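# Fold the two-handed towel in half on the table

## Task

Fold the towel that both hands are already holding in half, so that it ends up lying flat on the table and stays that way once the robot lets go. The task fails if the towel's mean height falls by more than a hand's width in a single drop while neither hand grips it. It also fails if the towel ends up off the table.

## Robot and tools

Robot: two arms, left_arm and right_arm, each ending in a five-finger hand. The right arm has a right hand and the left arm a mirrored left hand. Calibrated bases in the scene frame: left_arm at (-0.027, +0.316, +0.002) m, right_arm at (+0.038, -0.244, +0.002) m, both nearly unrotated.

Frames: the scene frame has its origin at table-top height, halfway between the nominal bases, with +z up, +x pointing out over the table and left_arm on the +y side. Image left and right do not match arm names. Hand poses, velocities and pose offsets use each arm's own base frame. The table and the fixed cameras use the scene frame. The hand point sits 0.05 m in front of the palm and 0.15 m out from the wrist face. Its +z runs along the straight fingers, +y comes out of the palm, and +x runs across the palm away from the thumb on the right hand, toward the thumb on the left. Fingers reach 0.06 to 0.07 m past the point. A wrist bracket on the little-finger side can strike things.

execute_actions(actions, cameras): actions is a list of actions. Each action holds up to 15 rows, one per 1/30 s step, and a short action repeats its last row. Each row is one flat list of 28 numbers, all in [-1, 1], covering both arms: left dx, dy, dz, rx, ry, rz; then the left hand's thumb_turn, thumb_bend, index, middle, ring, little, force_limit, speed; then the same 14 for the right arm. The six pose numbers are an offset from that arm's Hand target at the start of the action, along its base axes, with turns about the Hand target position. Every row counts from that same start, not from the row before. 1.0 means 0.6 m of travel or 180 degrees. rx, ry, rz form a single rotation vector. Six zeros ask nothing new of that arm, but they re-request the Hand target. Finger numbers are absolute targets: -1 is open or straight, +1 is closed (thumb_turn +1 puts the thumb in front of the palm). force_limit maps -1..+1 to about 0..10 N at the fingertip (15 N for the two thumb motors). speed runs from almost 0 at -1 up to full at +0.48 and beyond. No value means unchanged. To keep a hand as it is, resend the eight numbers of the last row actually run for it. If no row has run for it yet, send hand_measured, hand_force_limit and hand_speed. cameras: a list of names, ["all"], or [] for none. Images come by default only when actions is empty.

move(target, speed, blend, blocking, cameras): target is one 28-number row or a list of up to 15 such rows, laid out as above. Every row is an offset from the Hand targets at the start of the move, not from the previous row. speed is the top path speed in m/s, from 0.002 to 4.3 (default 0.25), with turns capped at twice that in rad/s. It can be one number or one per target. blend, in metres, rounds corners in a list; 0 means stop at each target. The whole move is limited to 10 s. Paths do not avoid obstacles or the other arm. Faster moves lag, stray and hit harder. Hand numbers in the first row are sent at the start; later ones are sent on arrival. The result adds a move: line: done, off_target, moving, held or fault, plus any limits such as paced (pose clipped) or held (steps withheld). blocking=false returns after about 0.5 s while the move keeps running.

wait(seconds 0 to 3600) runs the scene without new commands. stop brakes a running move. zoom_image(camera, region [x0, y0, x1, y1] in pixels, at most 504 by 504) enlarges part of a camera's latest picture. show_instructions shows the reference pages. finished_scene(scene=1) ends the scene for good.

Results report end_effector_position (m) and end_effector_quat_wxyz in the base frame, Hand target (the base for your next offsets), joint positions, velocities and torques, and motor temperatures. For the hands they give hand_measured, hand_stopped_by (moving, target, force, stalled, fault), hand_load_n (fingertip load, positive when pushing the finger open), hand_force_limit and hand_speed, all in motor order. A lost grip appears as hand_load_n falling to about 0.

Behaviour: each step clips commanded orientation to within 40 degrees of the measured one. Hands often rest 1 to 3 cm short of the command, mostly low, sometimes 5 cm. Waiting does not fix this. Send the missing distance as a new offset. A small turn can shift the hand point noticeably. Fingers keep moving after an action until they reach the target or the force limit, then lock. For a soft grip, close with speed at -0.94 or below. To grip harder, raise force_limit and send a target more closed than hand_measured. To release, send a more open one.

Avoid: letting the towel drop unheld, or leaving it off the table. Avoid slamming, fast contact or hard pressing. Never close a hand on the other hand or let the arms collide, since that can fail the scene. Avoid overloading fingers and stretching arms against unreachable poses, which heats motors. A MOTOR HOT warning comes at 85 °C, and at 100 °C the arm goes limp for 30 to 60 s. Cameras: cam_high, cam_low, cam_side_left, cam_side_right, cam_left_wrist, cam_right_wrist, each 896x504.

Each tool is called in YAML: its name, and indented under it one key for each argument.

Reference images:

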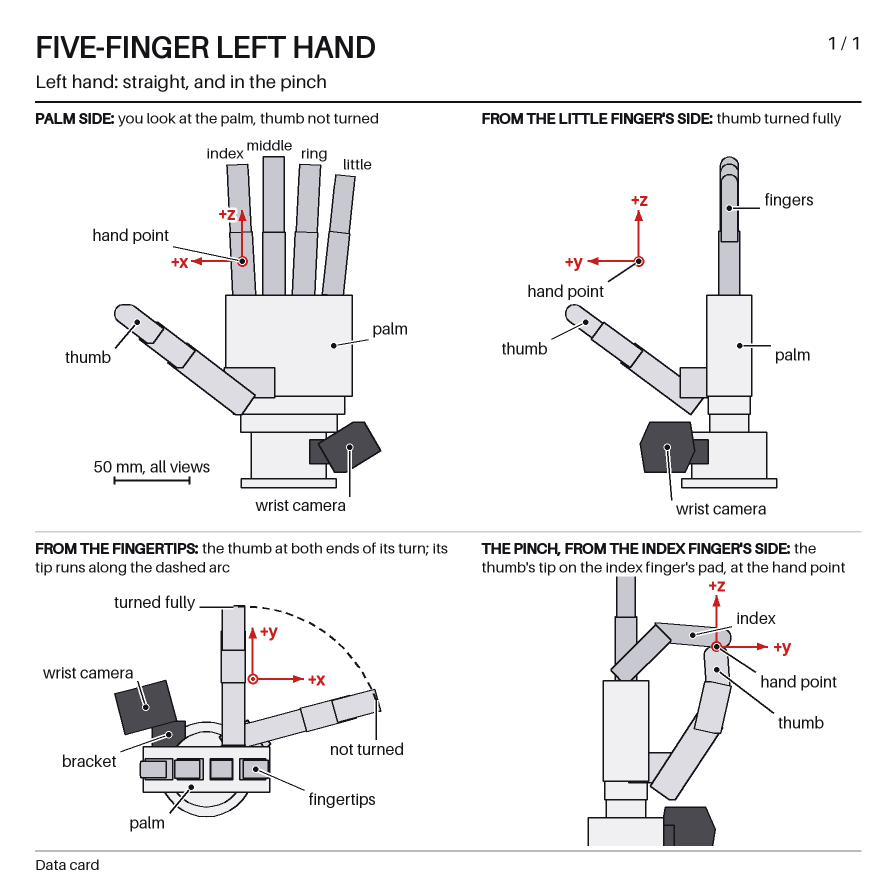

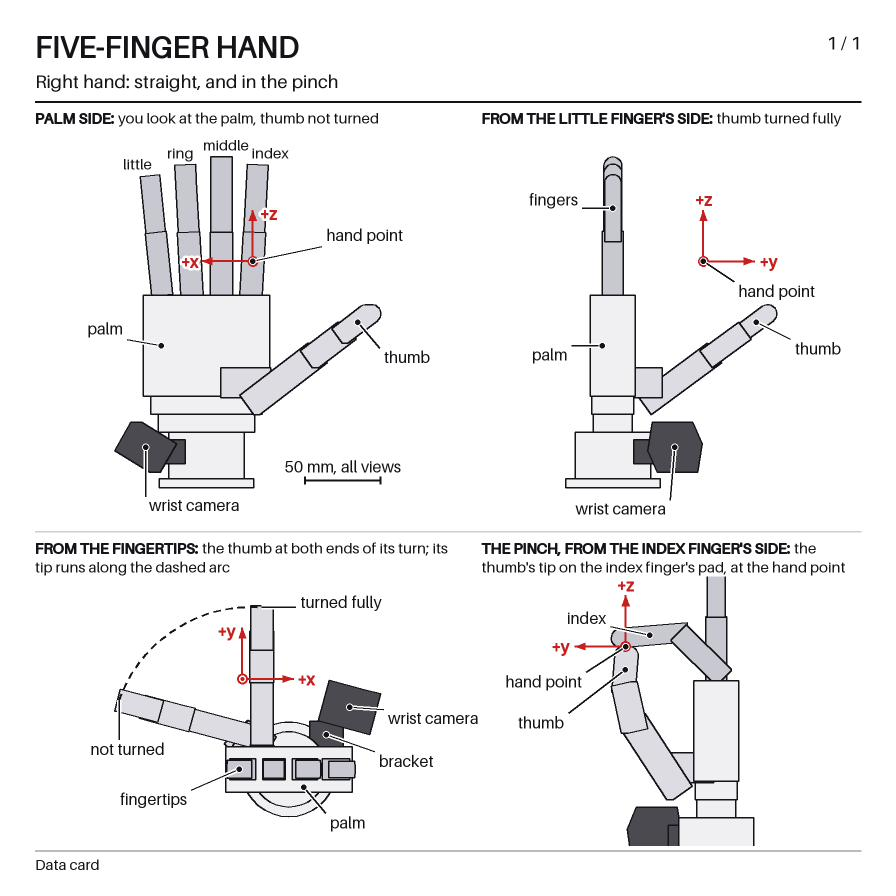

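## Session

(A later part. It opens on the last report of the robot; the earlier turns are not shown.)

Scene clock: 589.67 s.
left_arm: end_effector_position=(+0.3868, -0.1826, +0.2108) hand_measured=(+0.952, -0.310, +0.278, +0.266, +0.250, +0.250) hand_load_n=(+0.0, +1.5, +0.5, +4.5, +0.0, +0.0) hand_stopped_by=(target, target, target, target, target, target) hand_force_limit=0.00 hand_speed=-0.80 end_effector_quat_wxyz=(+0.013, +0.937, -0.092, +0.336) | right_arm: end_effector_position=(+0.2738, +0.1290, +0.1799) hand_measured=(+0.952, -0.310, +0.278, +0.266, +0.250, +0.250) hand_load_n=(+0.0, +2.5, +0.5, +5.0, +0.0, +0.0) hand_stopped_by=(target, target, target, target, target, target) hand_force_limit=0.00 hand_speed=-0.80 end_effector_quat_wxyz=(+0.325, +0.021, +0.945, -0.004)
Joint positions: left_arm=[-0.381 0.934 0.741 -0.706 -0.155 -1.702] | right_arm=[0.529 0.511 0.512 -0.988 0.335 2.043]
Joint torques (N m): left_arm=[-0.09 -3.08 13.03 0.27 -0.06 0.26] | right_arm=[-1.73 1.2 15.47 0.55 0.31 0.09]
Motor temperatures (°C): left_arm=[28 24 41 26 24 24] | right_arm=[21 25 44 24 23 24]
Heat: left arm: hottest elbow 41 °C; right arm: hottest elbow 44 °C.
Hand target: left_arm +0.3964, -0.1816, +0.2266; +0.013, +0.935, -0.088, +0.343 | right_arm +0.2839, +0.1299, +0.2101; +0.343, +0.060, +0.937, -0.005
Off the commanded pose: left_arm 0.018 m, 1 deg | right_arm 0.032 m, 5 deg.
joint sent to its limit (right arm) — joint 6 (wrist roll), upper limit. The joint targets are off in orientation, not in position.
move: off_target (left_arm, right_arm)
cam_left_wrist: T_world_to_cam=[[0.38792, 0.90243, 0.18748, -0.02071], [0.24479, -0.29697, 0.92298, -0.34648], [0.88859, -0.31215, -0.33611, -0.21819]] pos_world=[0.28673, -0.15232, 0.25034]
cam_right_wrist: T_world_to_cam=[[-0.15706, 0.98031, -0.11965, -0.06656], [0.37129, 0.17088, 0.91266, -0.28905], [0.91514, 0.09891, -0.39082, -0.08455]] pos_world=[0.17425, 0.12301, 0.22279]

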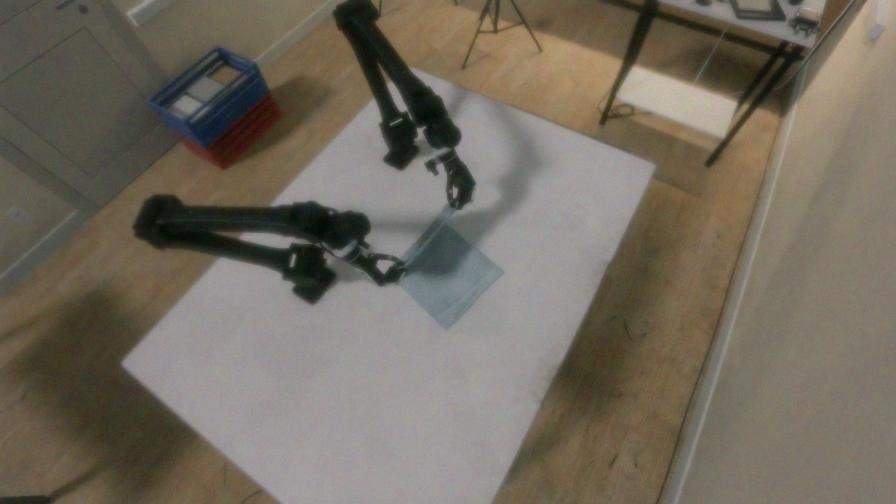

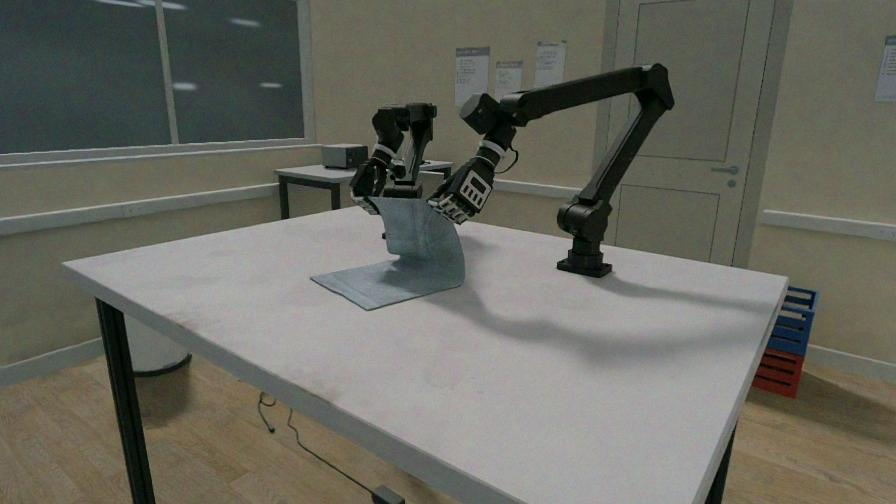

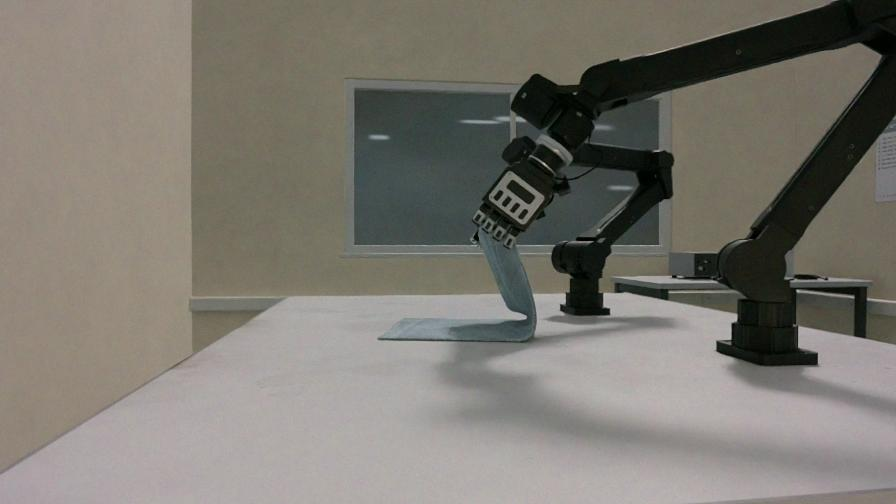

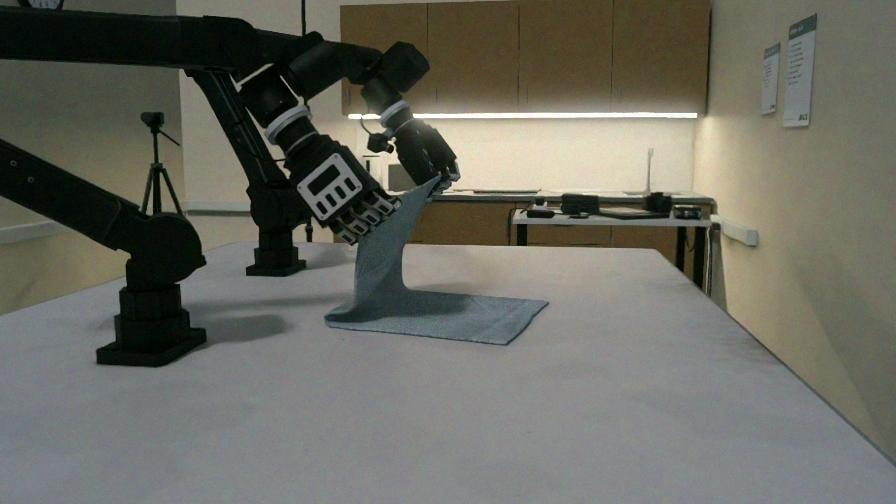

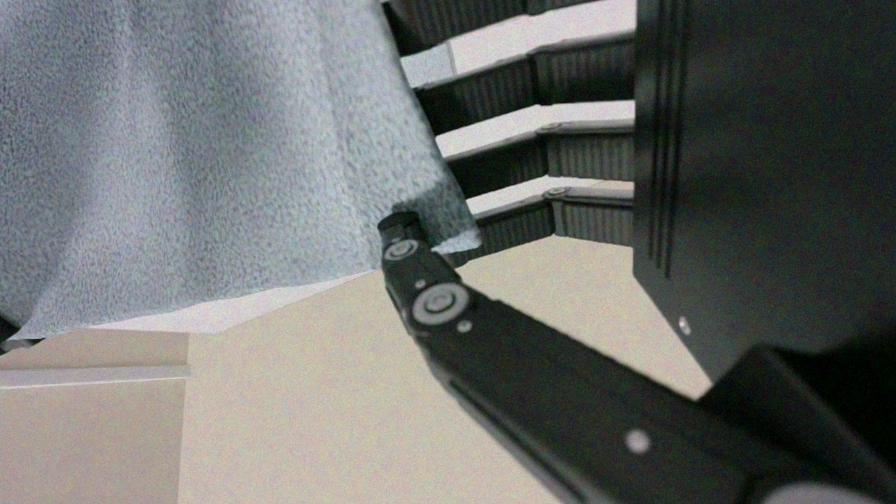

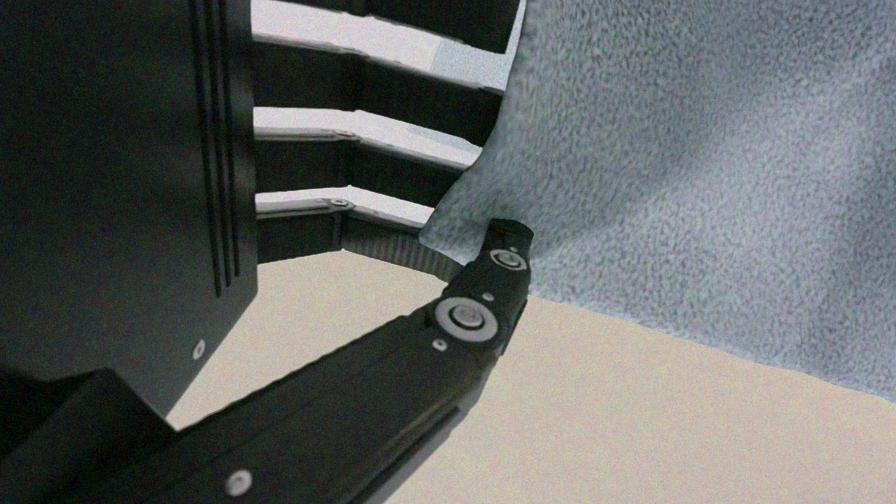

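move:
  target:
    - [0.1308, -0.0328, -0.0643, 0.0128, 0.0823, 0.0134, 0.952, -0.310, 0.278, 0.266, 0.25, 0.25, 0.0, -0.8, 0.1265, -0.0253, -0.0352, 0.013, 0.0823, -0.0064, 0.952, -0.310, 0.278, 0.266, 0.25, 0.25, 0.0, -0.8]
    - [0.2225, -0.0498, -0.1693, 0.0256, 0.1647, 0.0131, 0.952, -0.310, 0.278, 0.266, 0.25, 0.25, 0.0, -0.8, 0.2158, -0.0418, -0.1435, 0.026, 0.1646, -0.0062, 0.952, -0.310, 0.278, 0.266, 0.25, 0.25, 0.0, -0.8]
  speed: 0.08
  blend: 0.02
  cameras: ["all"]

zoom_image:
  camera: "cam_side_left"
  region: [340, 160, 560, 360]

zoom_image:
  camera: "cam_high"
  region: [360, 140, 580, 360]

zoom_image:
  camera: "cam_low"
  region: [280, 140, 520, 340]

Scene clock: 625.43 s.
left_arm: end_effector_position=(+0.5186, -0.2131, +0.1202) hand_measured=(+0.952, -0.310, +0.278, +0.266, +0.250, +0.250) hand_load_n=(+0.0, +2.0, +0.5, +4.5, +0.0, +0.0) hand_stopped_by=(target, target, target, target, target, target) hand_force_limit=0.00 hand_speed=-0.80 end_effector_quat_wxyz=(-0.010, +0.993, -0.078, +0.088) | right_arm: end_effector_position=(+0.3938, +0.1075, +0.1055) hand_measured=(+0.952, -0.310, +0.278, +0.266, +0.250, +0.250) hand_load_n=(+0.0, +2.5, +0.0, +5.0, +0.0, +0.0) hand_stopped_by=(target, target, target, target, target, target) hand_force_limit=0.00 hand_speed=-0.80 end_effector_quat_wxyz=(+0.073, +0.077, +0.994, +0.011)
Joint positions: left_arm=[-0.312 1.634 1.306 -1.077 -0.061 -1.722] | right_arm=[0.156 1.249 0.854 -1.029 0.012 1.881]
Joint torques (N m): left_arm=[0.5 -10.87 11.55 -0.53 0.08 0.26] | right_arm=[-1.67 -6.36 13.44 -0.2 0.01 -0.11]
Heat: left arm: hottest elbow 44 °C; right arm: hottest elbow 48 °C.
Hand target: left_arm +0.5299, -0.2114, +0.1249; -0.009, +0.993, -0.077, +0.089 | right_arm +0.4133, +0.1049, +0.1237; +0.089, +0.080, +0.993, +0.015
Off the commanded pose: left_arm 0.012 m, 0 deg | right_arm 0.027 m, 2 deg.
move: off_target (left_arm, right_arm)
cam_left_wrist: T_world_to_cam=[[0.40754, 0.91137, 0.05755, -0.01995], [0.66899, -0.34086, 0.6605, -0.50202], [0.62158, -0.23068, -0.74861, -0.16991]] pos_world=[0.44959, -0.19213, 0.20554]
cam_right_wrist: T_world_to_cam=[[-0.08355, 0.99627, 0.02153, -0.08101], [0.78502, 0.05249, 0.61724, -0.38111], [0.61381, 0.06847, -0.78648, -0.05758]] pos_world=[0.32775, 0.10466, 0.1917]

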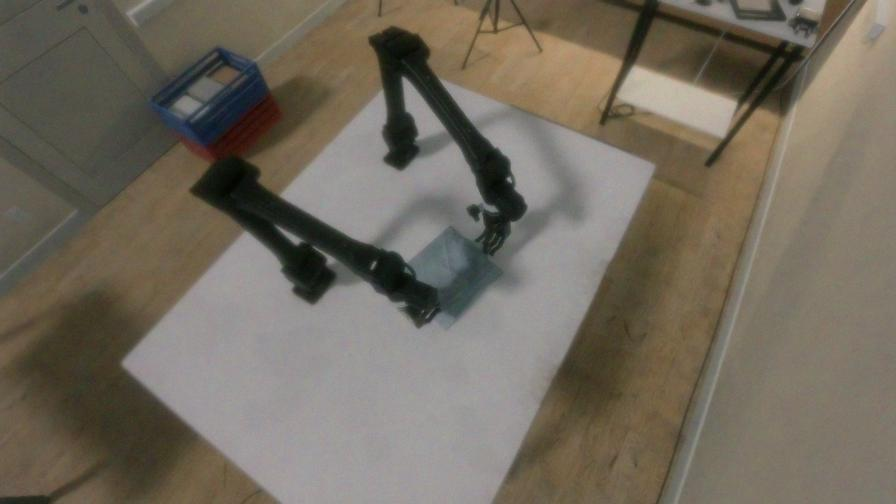

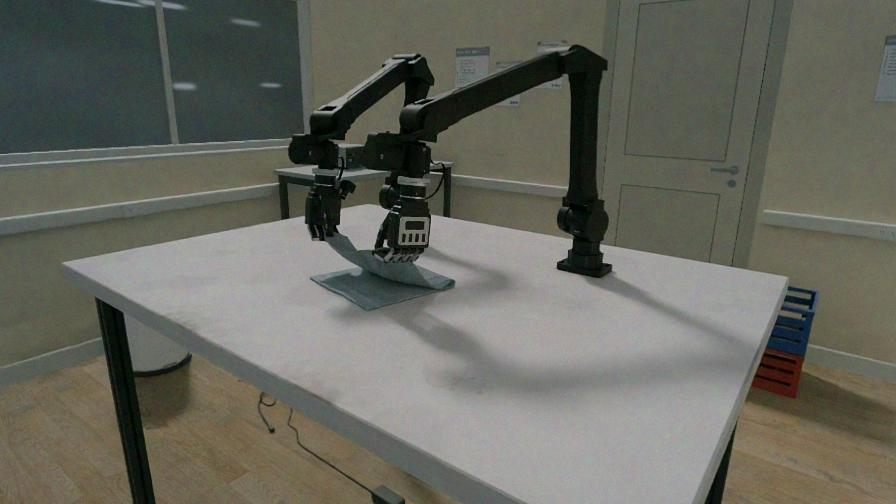

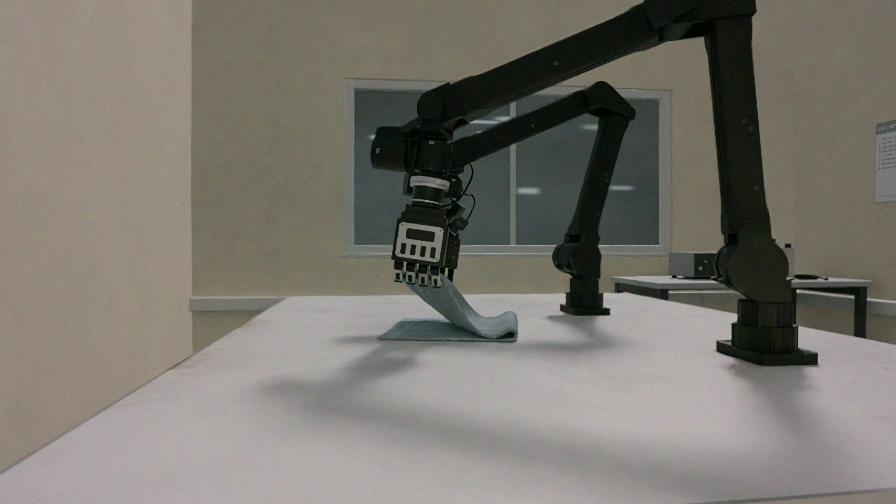

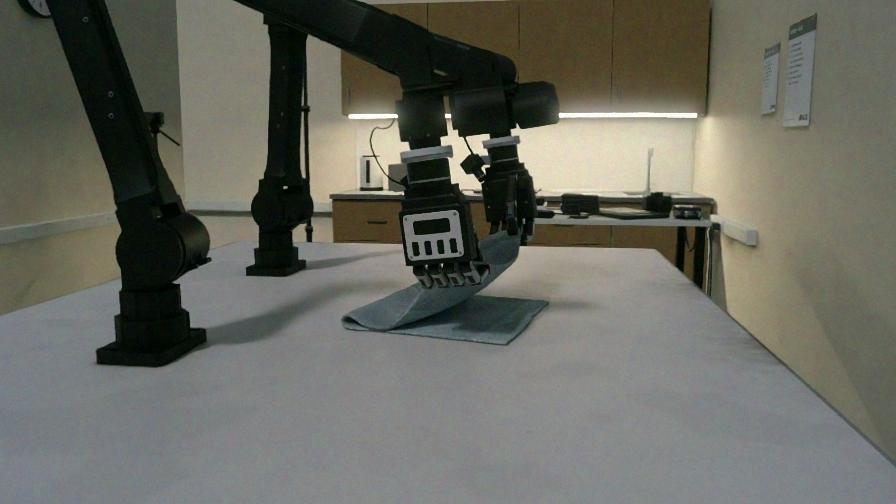

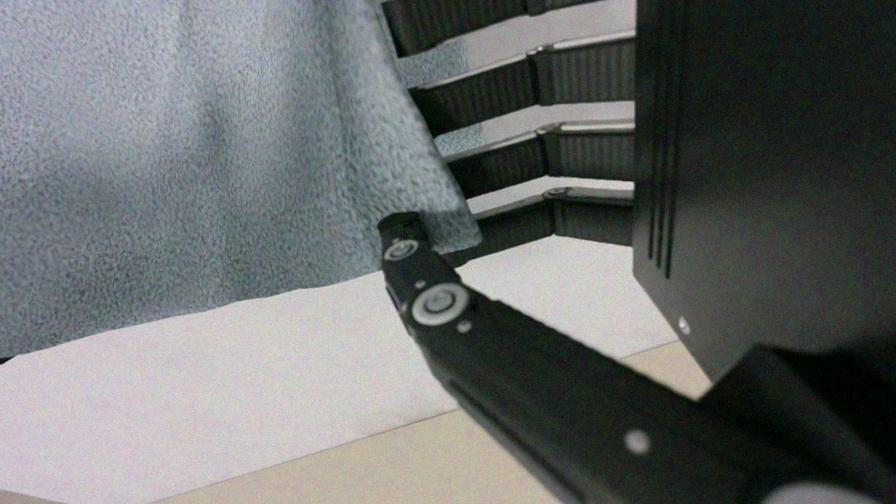

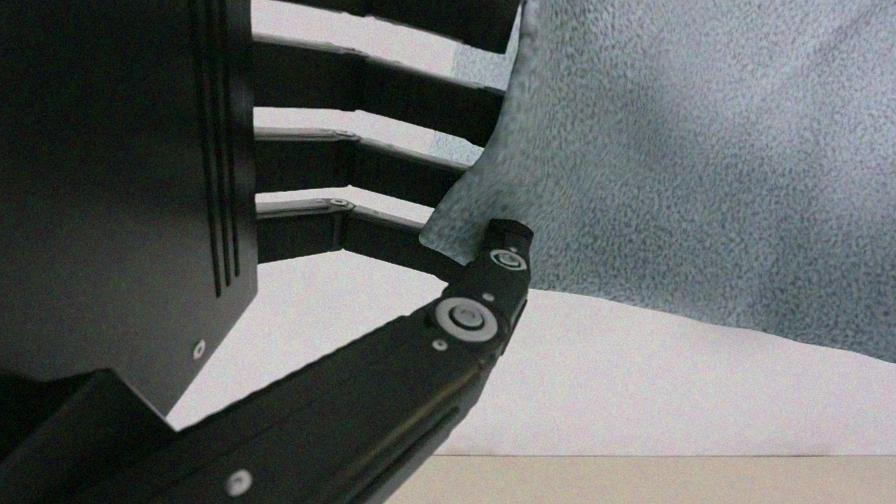

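Scaled by 2.291 from the camera's image (finer frame: 1280x720).

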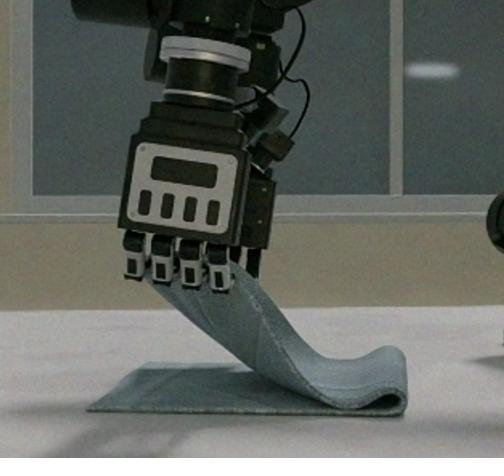

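Scaled by 2.291 from the camera's image (finer frame: 1280x720).

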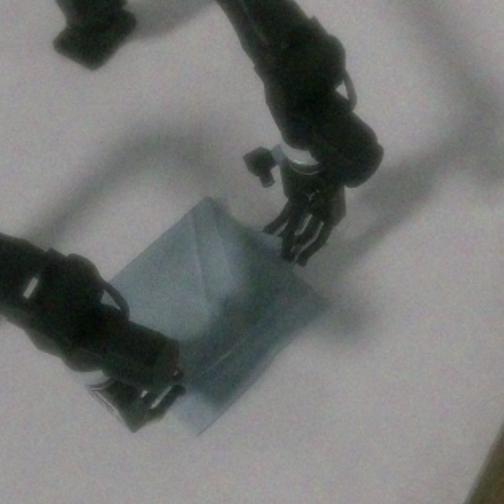

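Scaled by 2.100 from the camera's image (finer frame: 1280x720).

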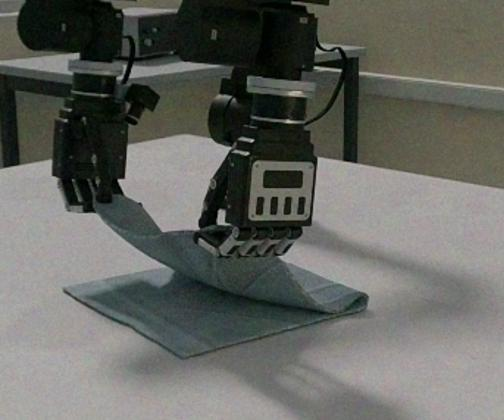

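move:
  target: [0.0382, -0.0063, -0.1232, 0.0059, 0.044, 0, 0.952, -0.310, 0.278, 0.266, 0.25, 0.25, 0.0, -0.8, 0.0428, -0.0088, -0.1195, 0.0069, 0.0411, 0, 0.952, -0.310, 0.278, 0.266, 0.25, 0.25, 0.0, -0.8]
  speed: 0.05
  cameras: ["all"]

zoom_image:
  camera: "cam_side_left"
  region: [340, 200, 540, 360]

zoom_image:
  camera: "cam_high"
  region: [380, 200, 540, 360]

zoom_image:
  camera: "cam_side_right"
  region: [320, 200, 580, 370]

zoom_image:
  camera: "cam_low"
  region: [280, 200, 480, 340]

Scene clock: 675.47 s.
left_arm: end_effector_position=(+0.5426, -0.2175, +0.0513) hand_measured=(+0.952, -0.310, +0.278, +0.266, +0.250, +0.250) hand_load_n=(+0.0, +1.5, +0.5, +4.5, +0.5, +0.0) hand_stopped_by=(target, target, target, target, target, target) hand_force_limit=0.00 hand_speed=-0.80 end_effector_quat_wxyz=(-0.014, +0.997, -0.078, +0.021) | right_arm: end_effector_position=(+0.4155, +0.1028, +0.0404) hand_measured=(+0.952, -0.310, +0.278, +0.266, +0.250, +0.250) hand_load_n=(+0.0, +2.0, +0.0, +5.0, +0.0, +0.0) hand_stopped_by=(target, target, target, target, target, target) hand_force_limit=0.00 hand_speed=-0.80 end_effector_quat_wxyz=(+0.005, +0.080, +0.997, +0.016)
Joint positions: left_arm=[-0.298 1.836 1.408 -1.108 -0.037 -1.712] | right_arm=[0.114 1.477 0.902 -0.981 -0.029 1.845]
Joint torques (N m): left_arm=[-0.97 -13.33 10.7 -0.96 0.12 0.32] | right_arm=[-1.61 -8.64 11.67 0.2 -0.05 -0.08]
Motor temperatures (°C): left_arm=[28 27 46 25 24 23] | right_arm=[21 25 49 23 23 24]
Heat: left arm: hottest elbow 46 °C; right arm: hottest elbow 49 °C.
Hand target: left_arm +0.5528, -0.2151, +0.0509; -0.013, +0.997, -0.078, +0.019 | right_arm +0.4391, +0.0996, +0.0522; +0.024, +0.082, +0.996, +0.020
Off the commanded pose: left_arm 0.010 m, 0 deg | right_arm 0.026 m, 2 deg.
move: off_target (right_arm)
cam_left_wrist: T_world_to_cam=[[0.41062, 0.91159, 0.01979, -0.02146], [0.75047, -0.35022, 0.56048, -0.51522], [0.51786, -0.21529, -0.82793, -0.17372]] pos_world=[0.48543, -0.19828, 0.14537]
cam_right_wrist: T_world_to_cam=[[-0.07652, 0.99569, 0.05235, -0.07723], [0.8614, 0.03957, 0.50638, -0.38364], [0.50212, 0.08385, -0.86072, -0.07399]] pos_world=[0.36172, 0.09828, 0.13462]

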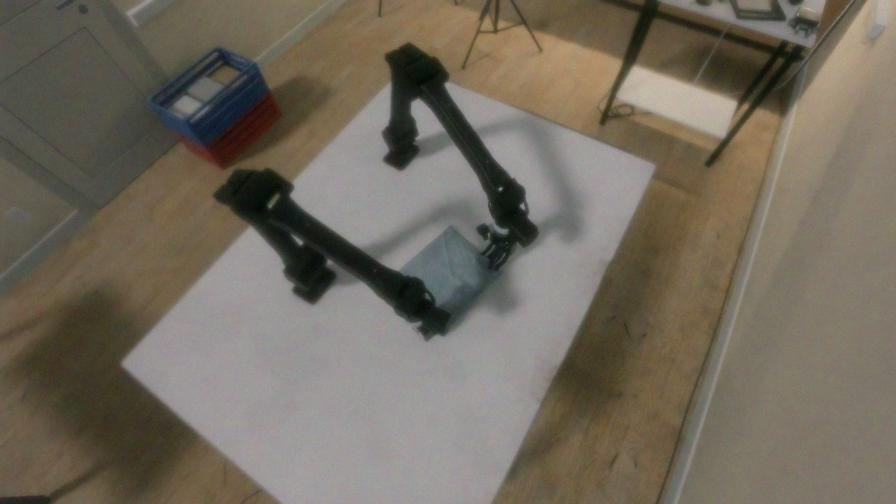

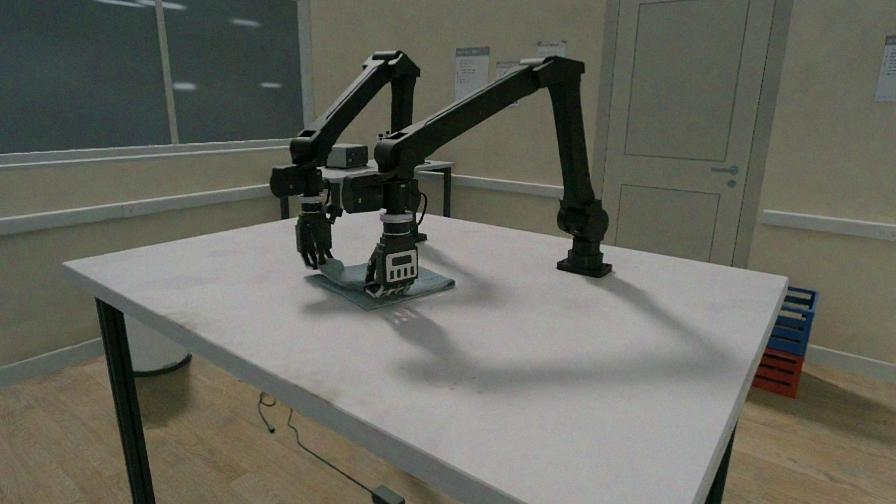

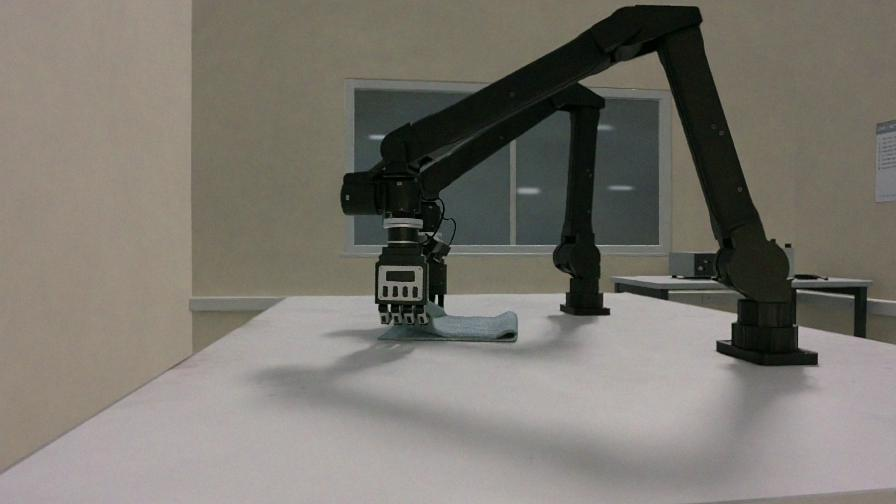

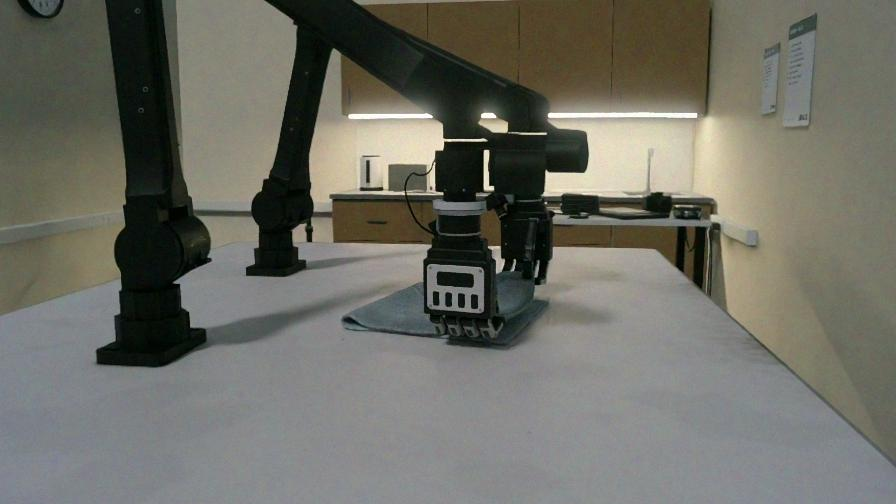

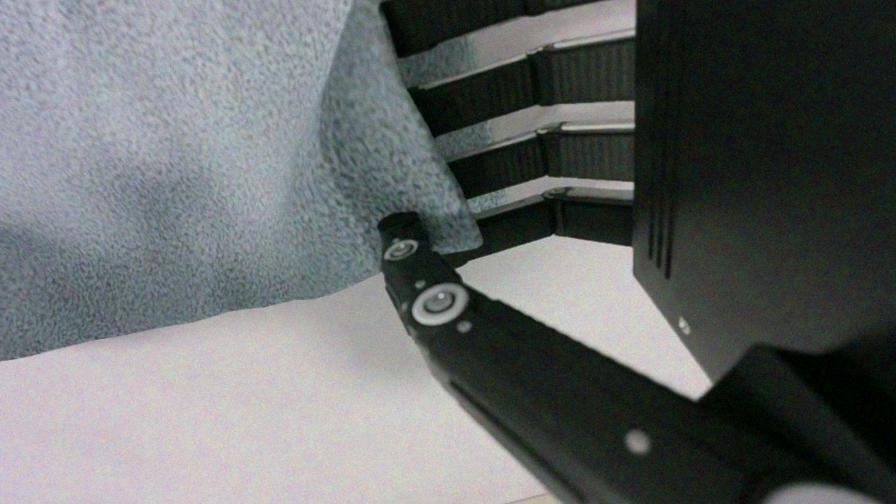

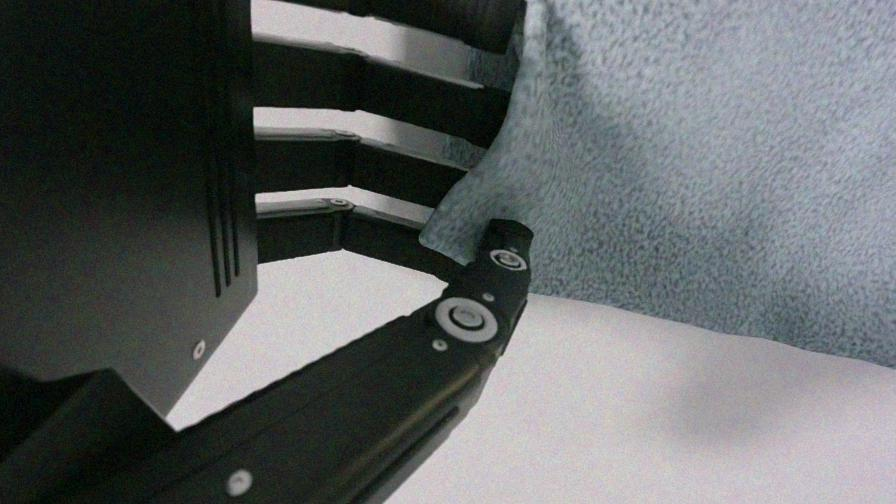

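Scaled by 2.520 from the camera's image (finer frame: 1280x720).

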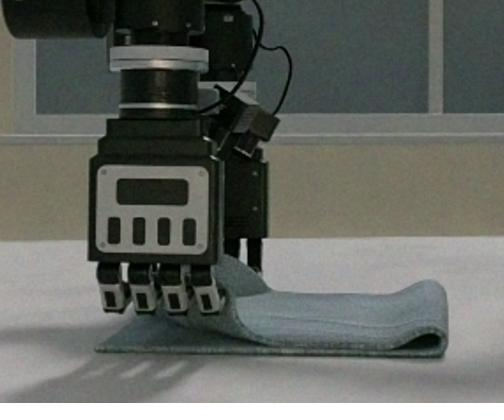

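Scaled by 3.150 from the camera's image (finer frame: 1280x720).

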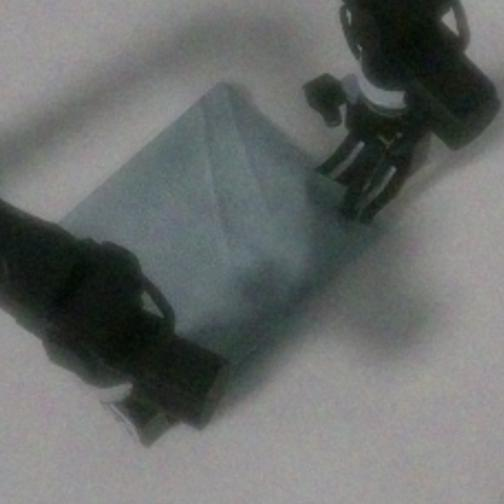

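Scaled by 1.938 from the camera's image (finer frame: 1280x720).

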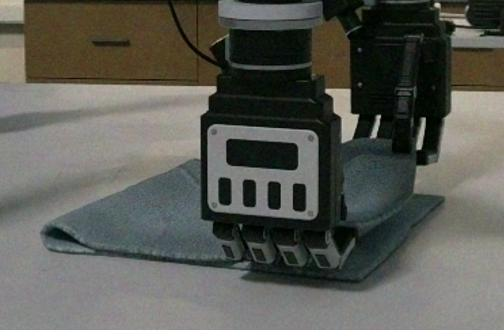

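Scaled by 2.520 from the camera's image (finer frame: 1280x720).

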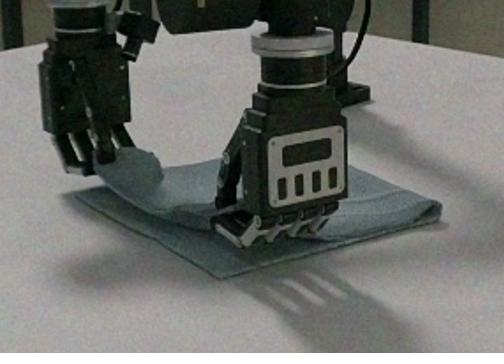

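zoom_image:
  camera: "cam_left_wrist"
  region: [340, 60, 640, 320]

zoom_image:
  camera: "cam_right_wrist"
  region: [260, 60, 560, 320]

Scaled by 1.680 from the camera's image (finer frame: 1280x720).

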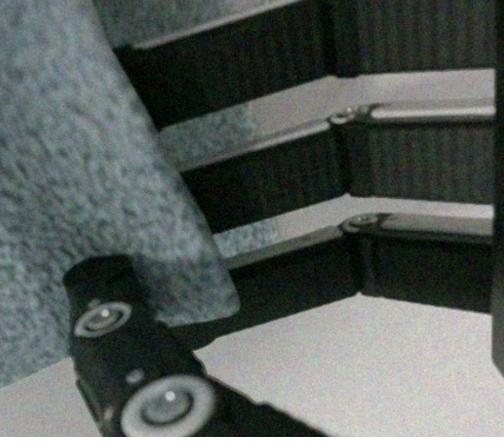

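Scaled by 1.680 from the camera's image (finer frame: 1280x720).

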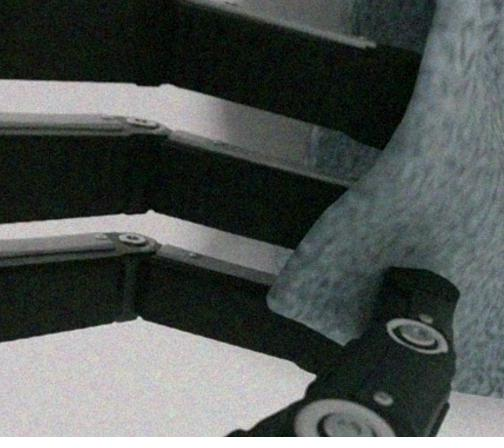

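move:
  target: [0.0093, 0.0187, -0.0217, 0, 0, 0, 0.952, -0.310, 0.278, 0.266, 0.25, 0.25, 0.0, -0.8, 0.0283, 0.0, -0.0217, 0, 0, 0, 0.952, -0.310, 0.278, 0.266, 0.25, 0.25, 0.0, -0.8]
  speed: 0.04
  cameras: ["all"]

zoom_image:
  camera: "cam_left_wrist"
  region: [340, 60, 640, 320]

zoom_image:
  camera: "cam_right_wrist"
  region: [260, 60, 560, 320]

zoom_image:
  camera: "cam_side_right"
  region: [320, 200, 580, 370]

zoom_image:
  camera: "cam_side_left"
  region: [340, 200, 540, 360]

Scene clock: 754.27 s.
left_arm: end_effector_position=(+0.5456, -0.2059, +0.0424) hand_measured=(+0.952, -0.310, +0.278, +0.266, +0.250, +0.250) hand_load_n=(+0.0, +1.5, +0.5, +4.5, +0.0, +0.0) hand_stopped_by=(target, target, target, target, target, target) hand_force_limit=0.00 hand_speed=-0.80 end_effector_quat_wxyz=(-0.015, +0.997, -0.078, +0.014) | right_arm: end_effector_position=(+0.4320, +0.1040, +0.0290) hand_measured=(+0.952, -0.310, +0.278, +0.266, +0.250, +0.250) hand_load_n=(+0.0, +2.5, +0.0, +5.0, +0.0, +0.0) hand_stopped_by=(target, target, target, target, target, target) hand_force_limit=0.00 hand_speed=-0.80 end_effector_quat_wxyz=(+0.006, +0.078, +0.997, +0.016)
Joint positions: left_arm=[-0.276 1.852 1.409 -1.105 -0.035 -1.69] | right_arm=[0.112 1.535 0.932 -0.951 -0.03 1.839]
Joint torques (N m): left_arm=[-0.21 -13.39 10.3 -0.05 -0.02 0.3] | right_arm=[-1.49 -9.05 11.63 0.28 -0.01 -0.13]
Motor temperatures (°C): left_arm=[28 29 41 25 24 23] | right_arm=[21 26 54 23 23 24]
Heat: left arm: hottest elbow 41 °C; right arm: hottest elbow 54 °C.
Hand target: left_arm +0.5583, -0.2040, +0.0379; -0.013, +0.997, -0.078, +0.019 | right_arm +0.4561, +0.0996, +0.0392; +0.024, +0.081, +0.996, +0.020
Off the commanded pose: left_arm 0.014 m, 1 deg | right_arm 0.027 m, 2 deg.
move: off_target (left_arm, right_arm)
cam_left_wrist: T_world_to_cam=[[0.4105, 0.9117, 0.01707, -0.03281], [0.75811, -0.35162, 0.54921, -0.5124], [0.50672, -0.21251, -0.83551, -0.17322]] pos_world=[0.48969, -0.18707, 0.13725]
cam_right_wrist: T_world_to_cam=[[-0.07999, 0.99536, 0.05349, -0.07509], [0.86049, 0.04187, 0.50774, -0.39195], [0.50314, 0.08664, -0.85985, -0.09291]] pos_world=[0.37801, 0.0992, 0.12313]

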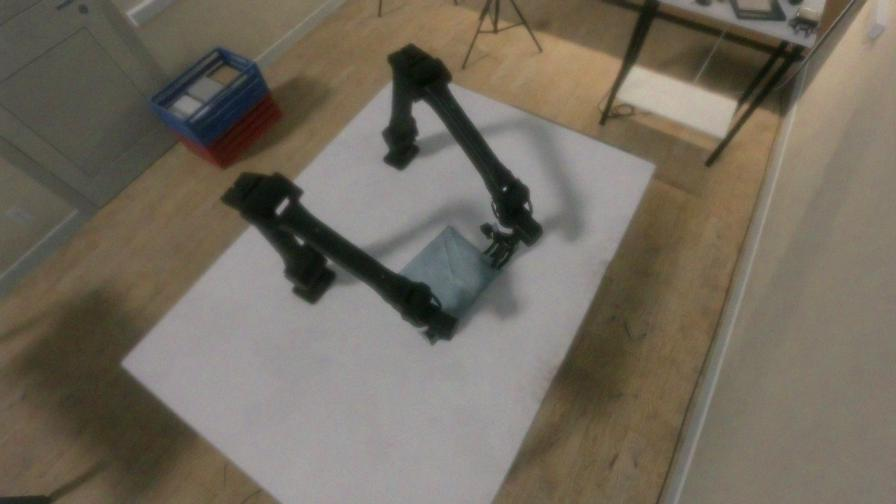

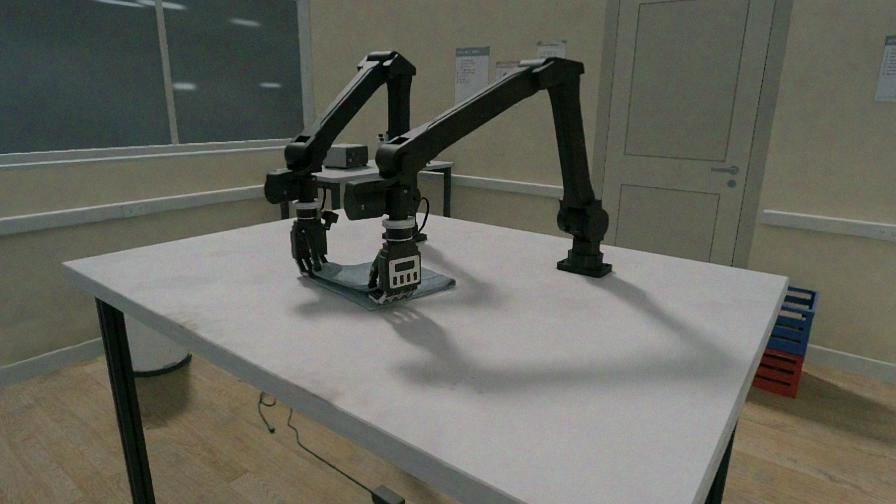

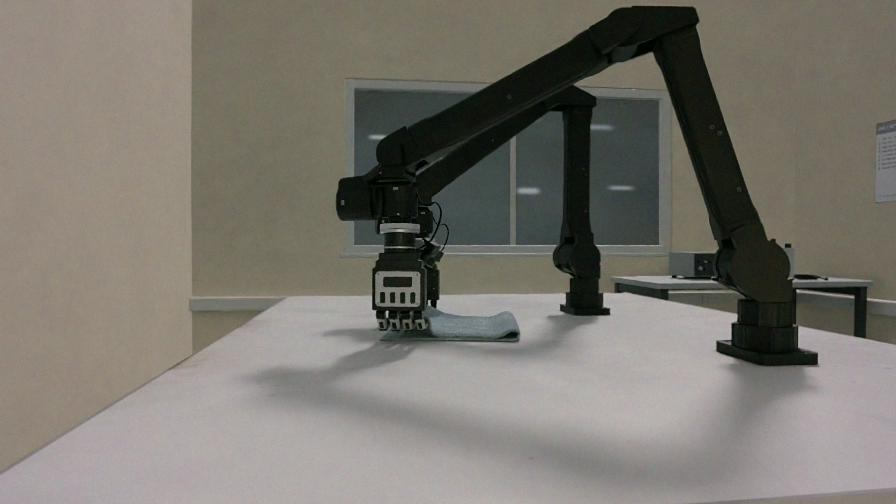

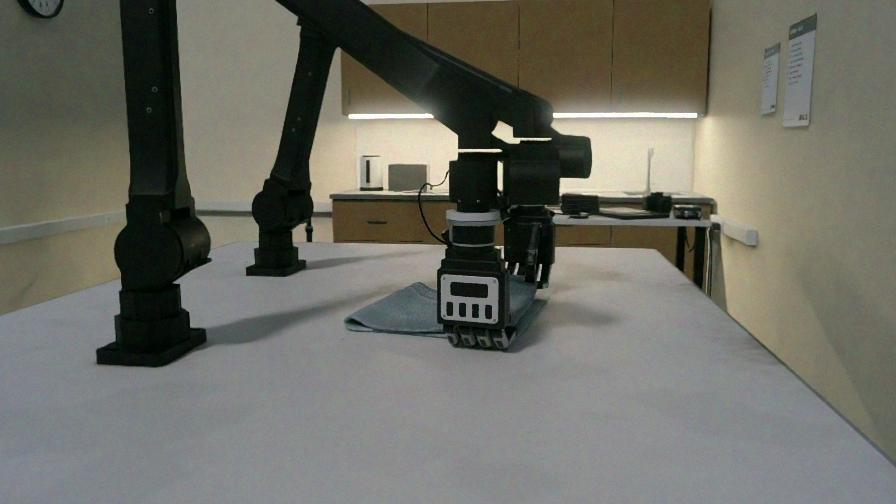

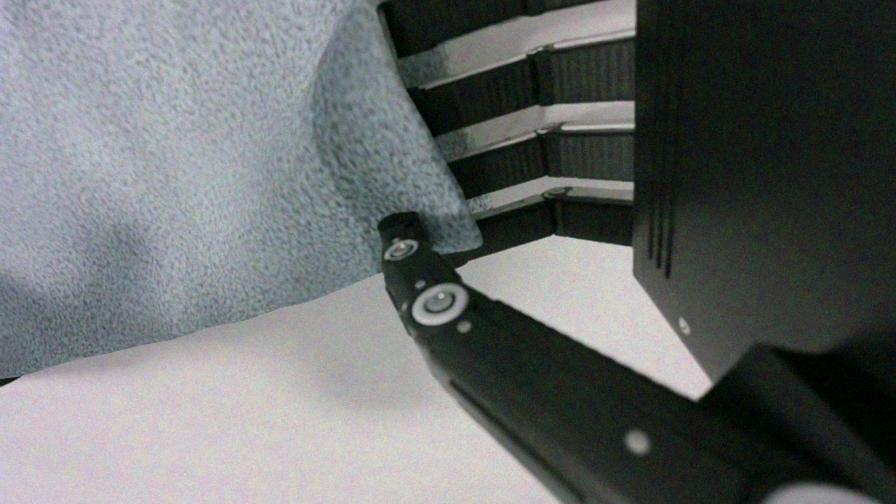

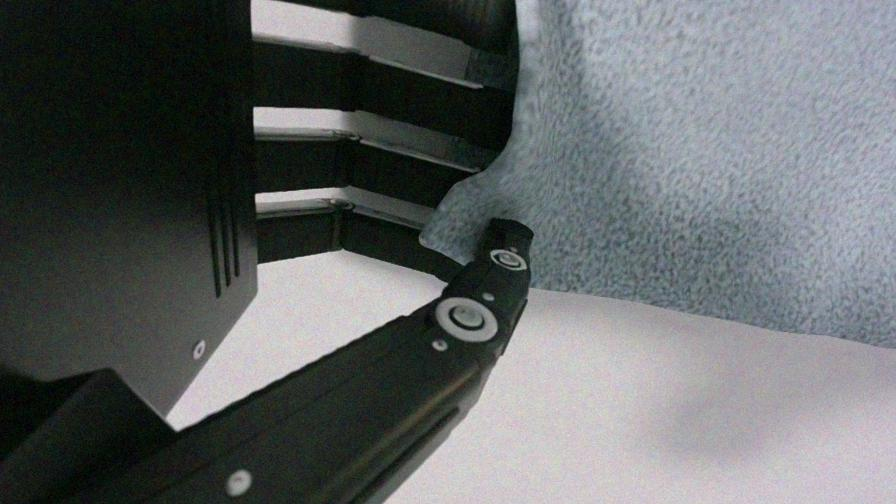

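Scaled by 1.680 from the camera's image (finer frame: 1280x720).

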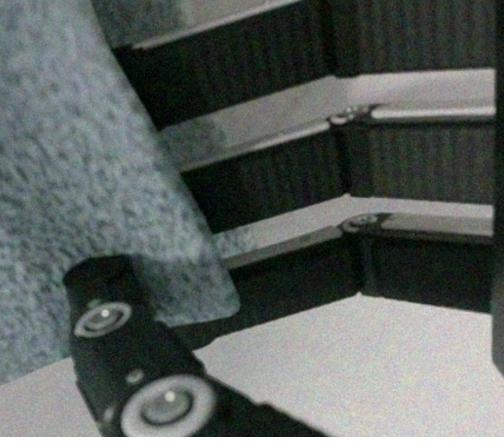

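Scaled by 1.680 from the camera's image (finer frame: 1280x720).

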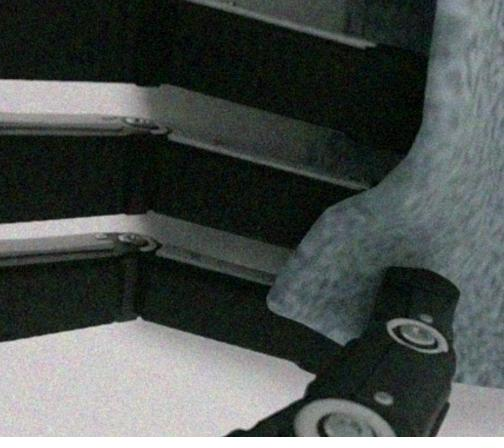

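Scaled by 1.938 from the camera's image (finer frame: 1280x720).

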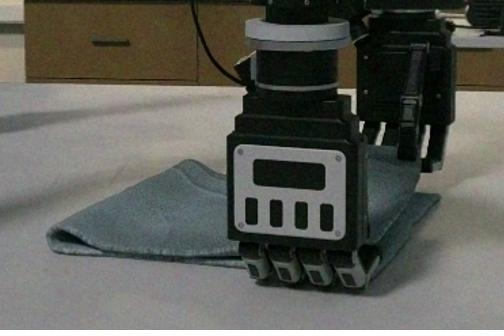

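Scaled by 2.520 from the camera's image (finer frame: 1280x720).

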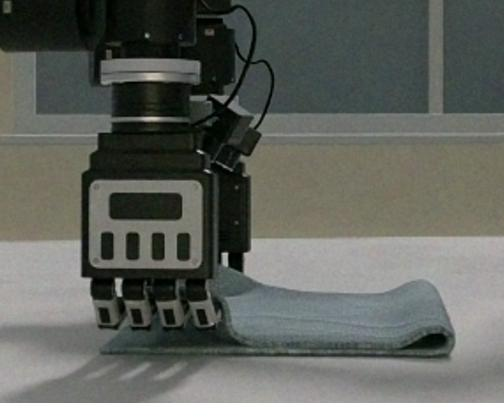

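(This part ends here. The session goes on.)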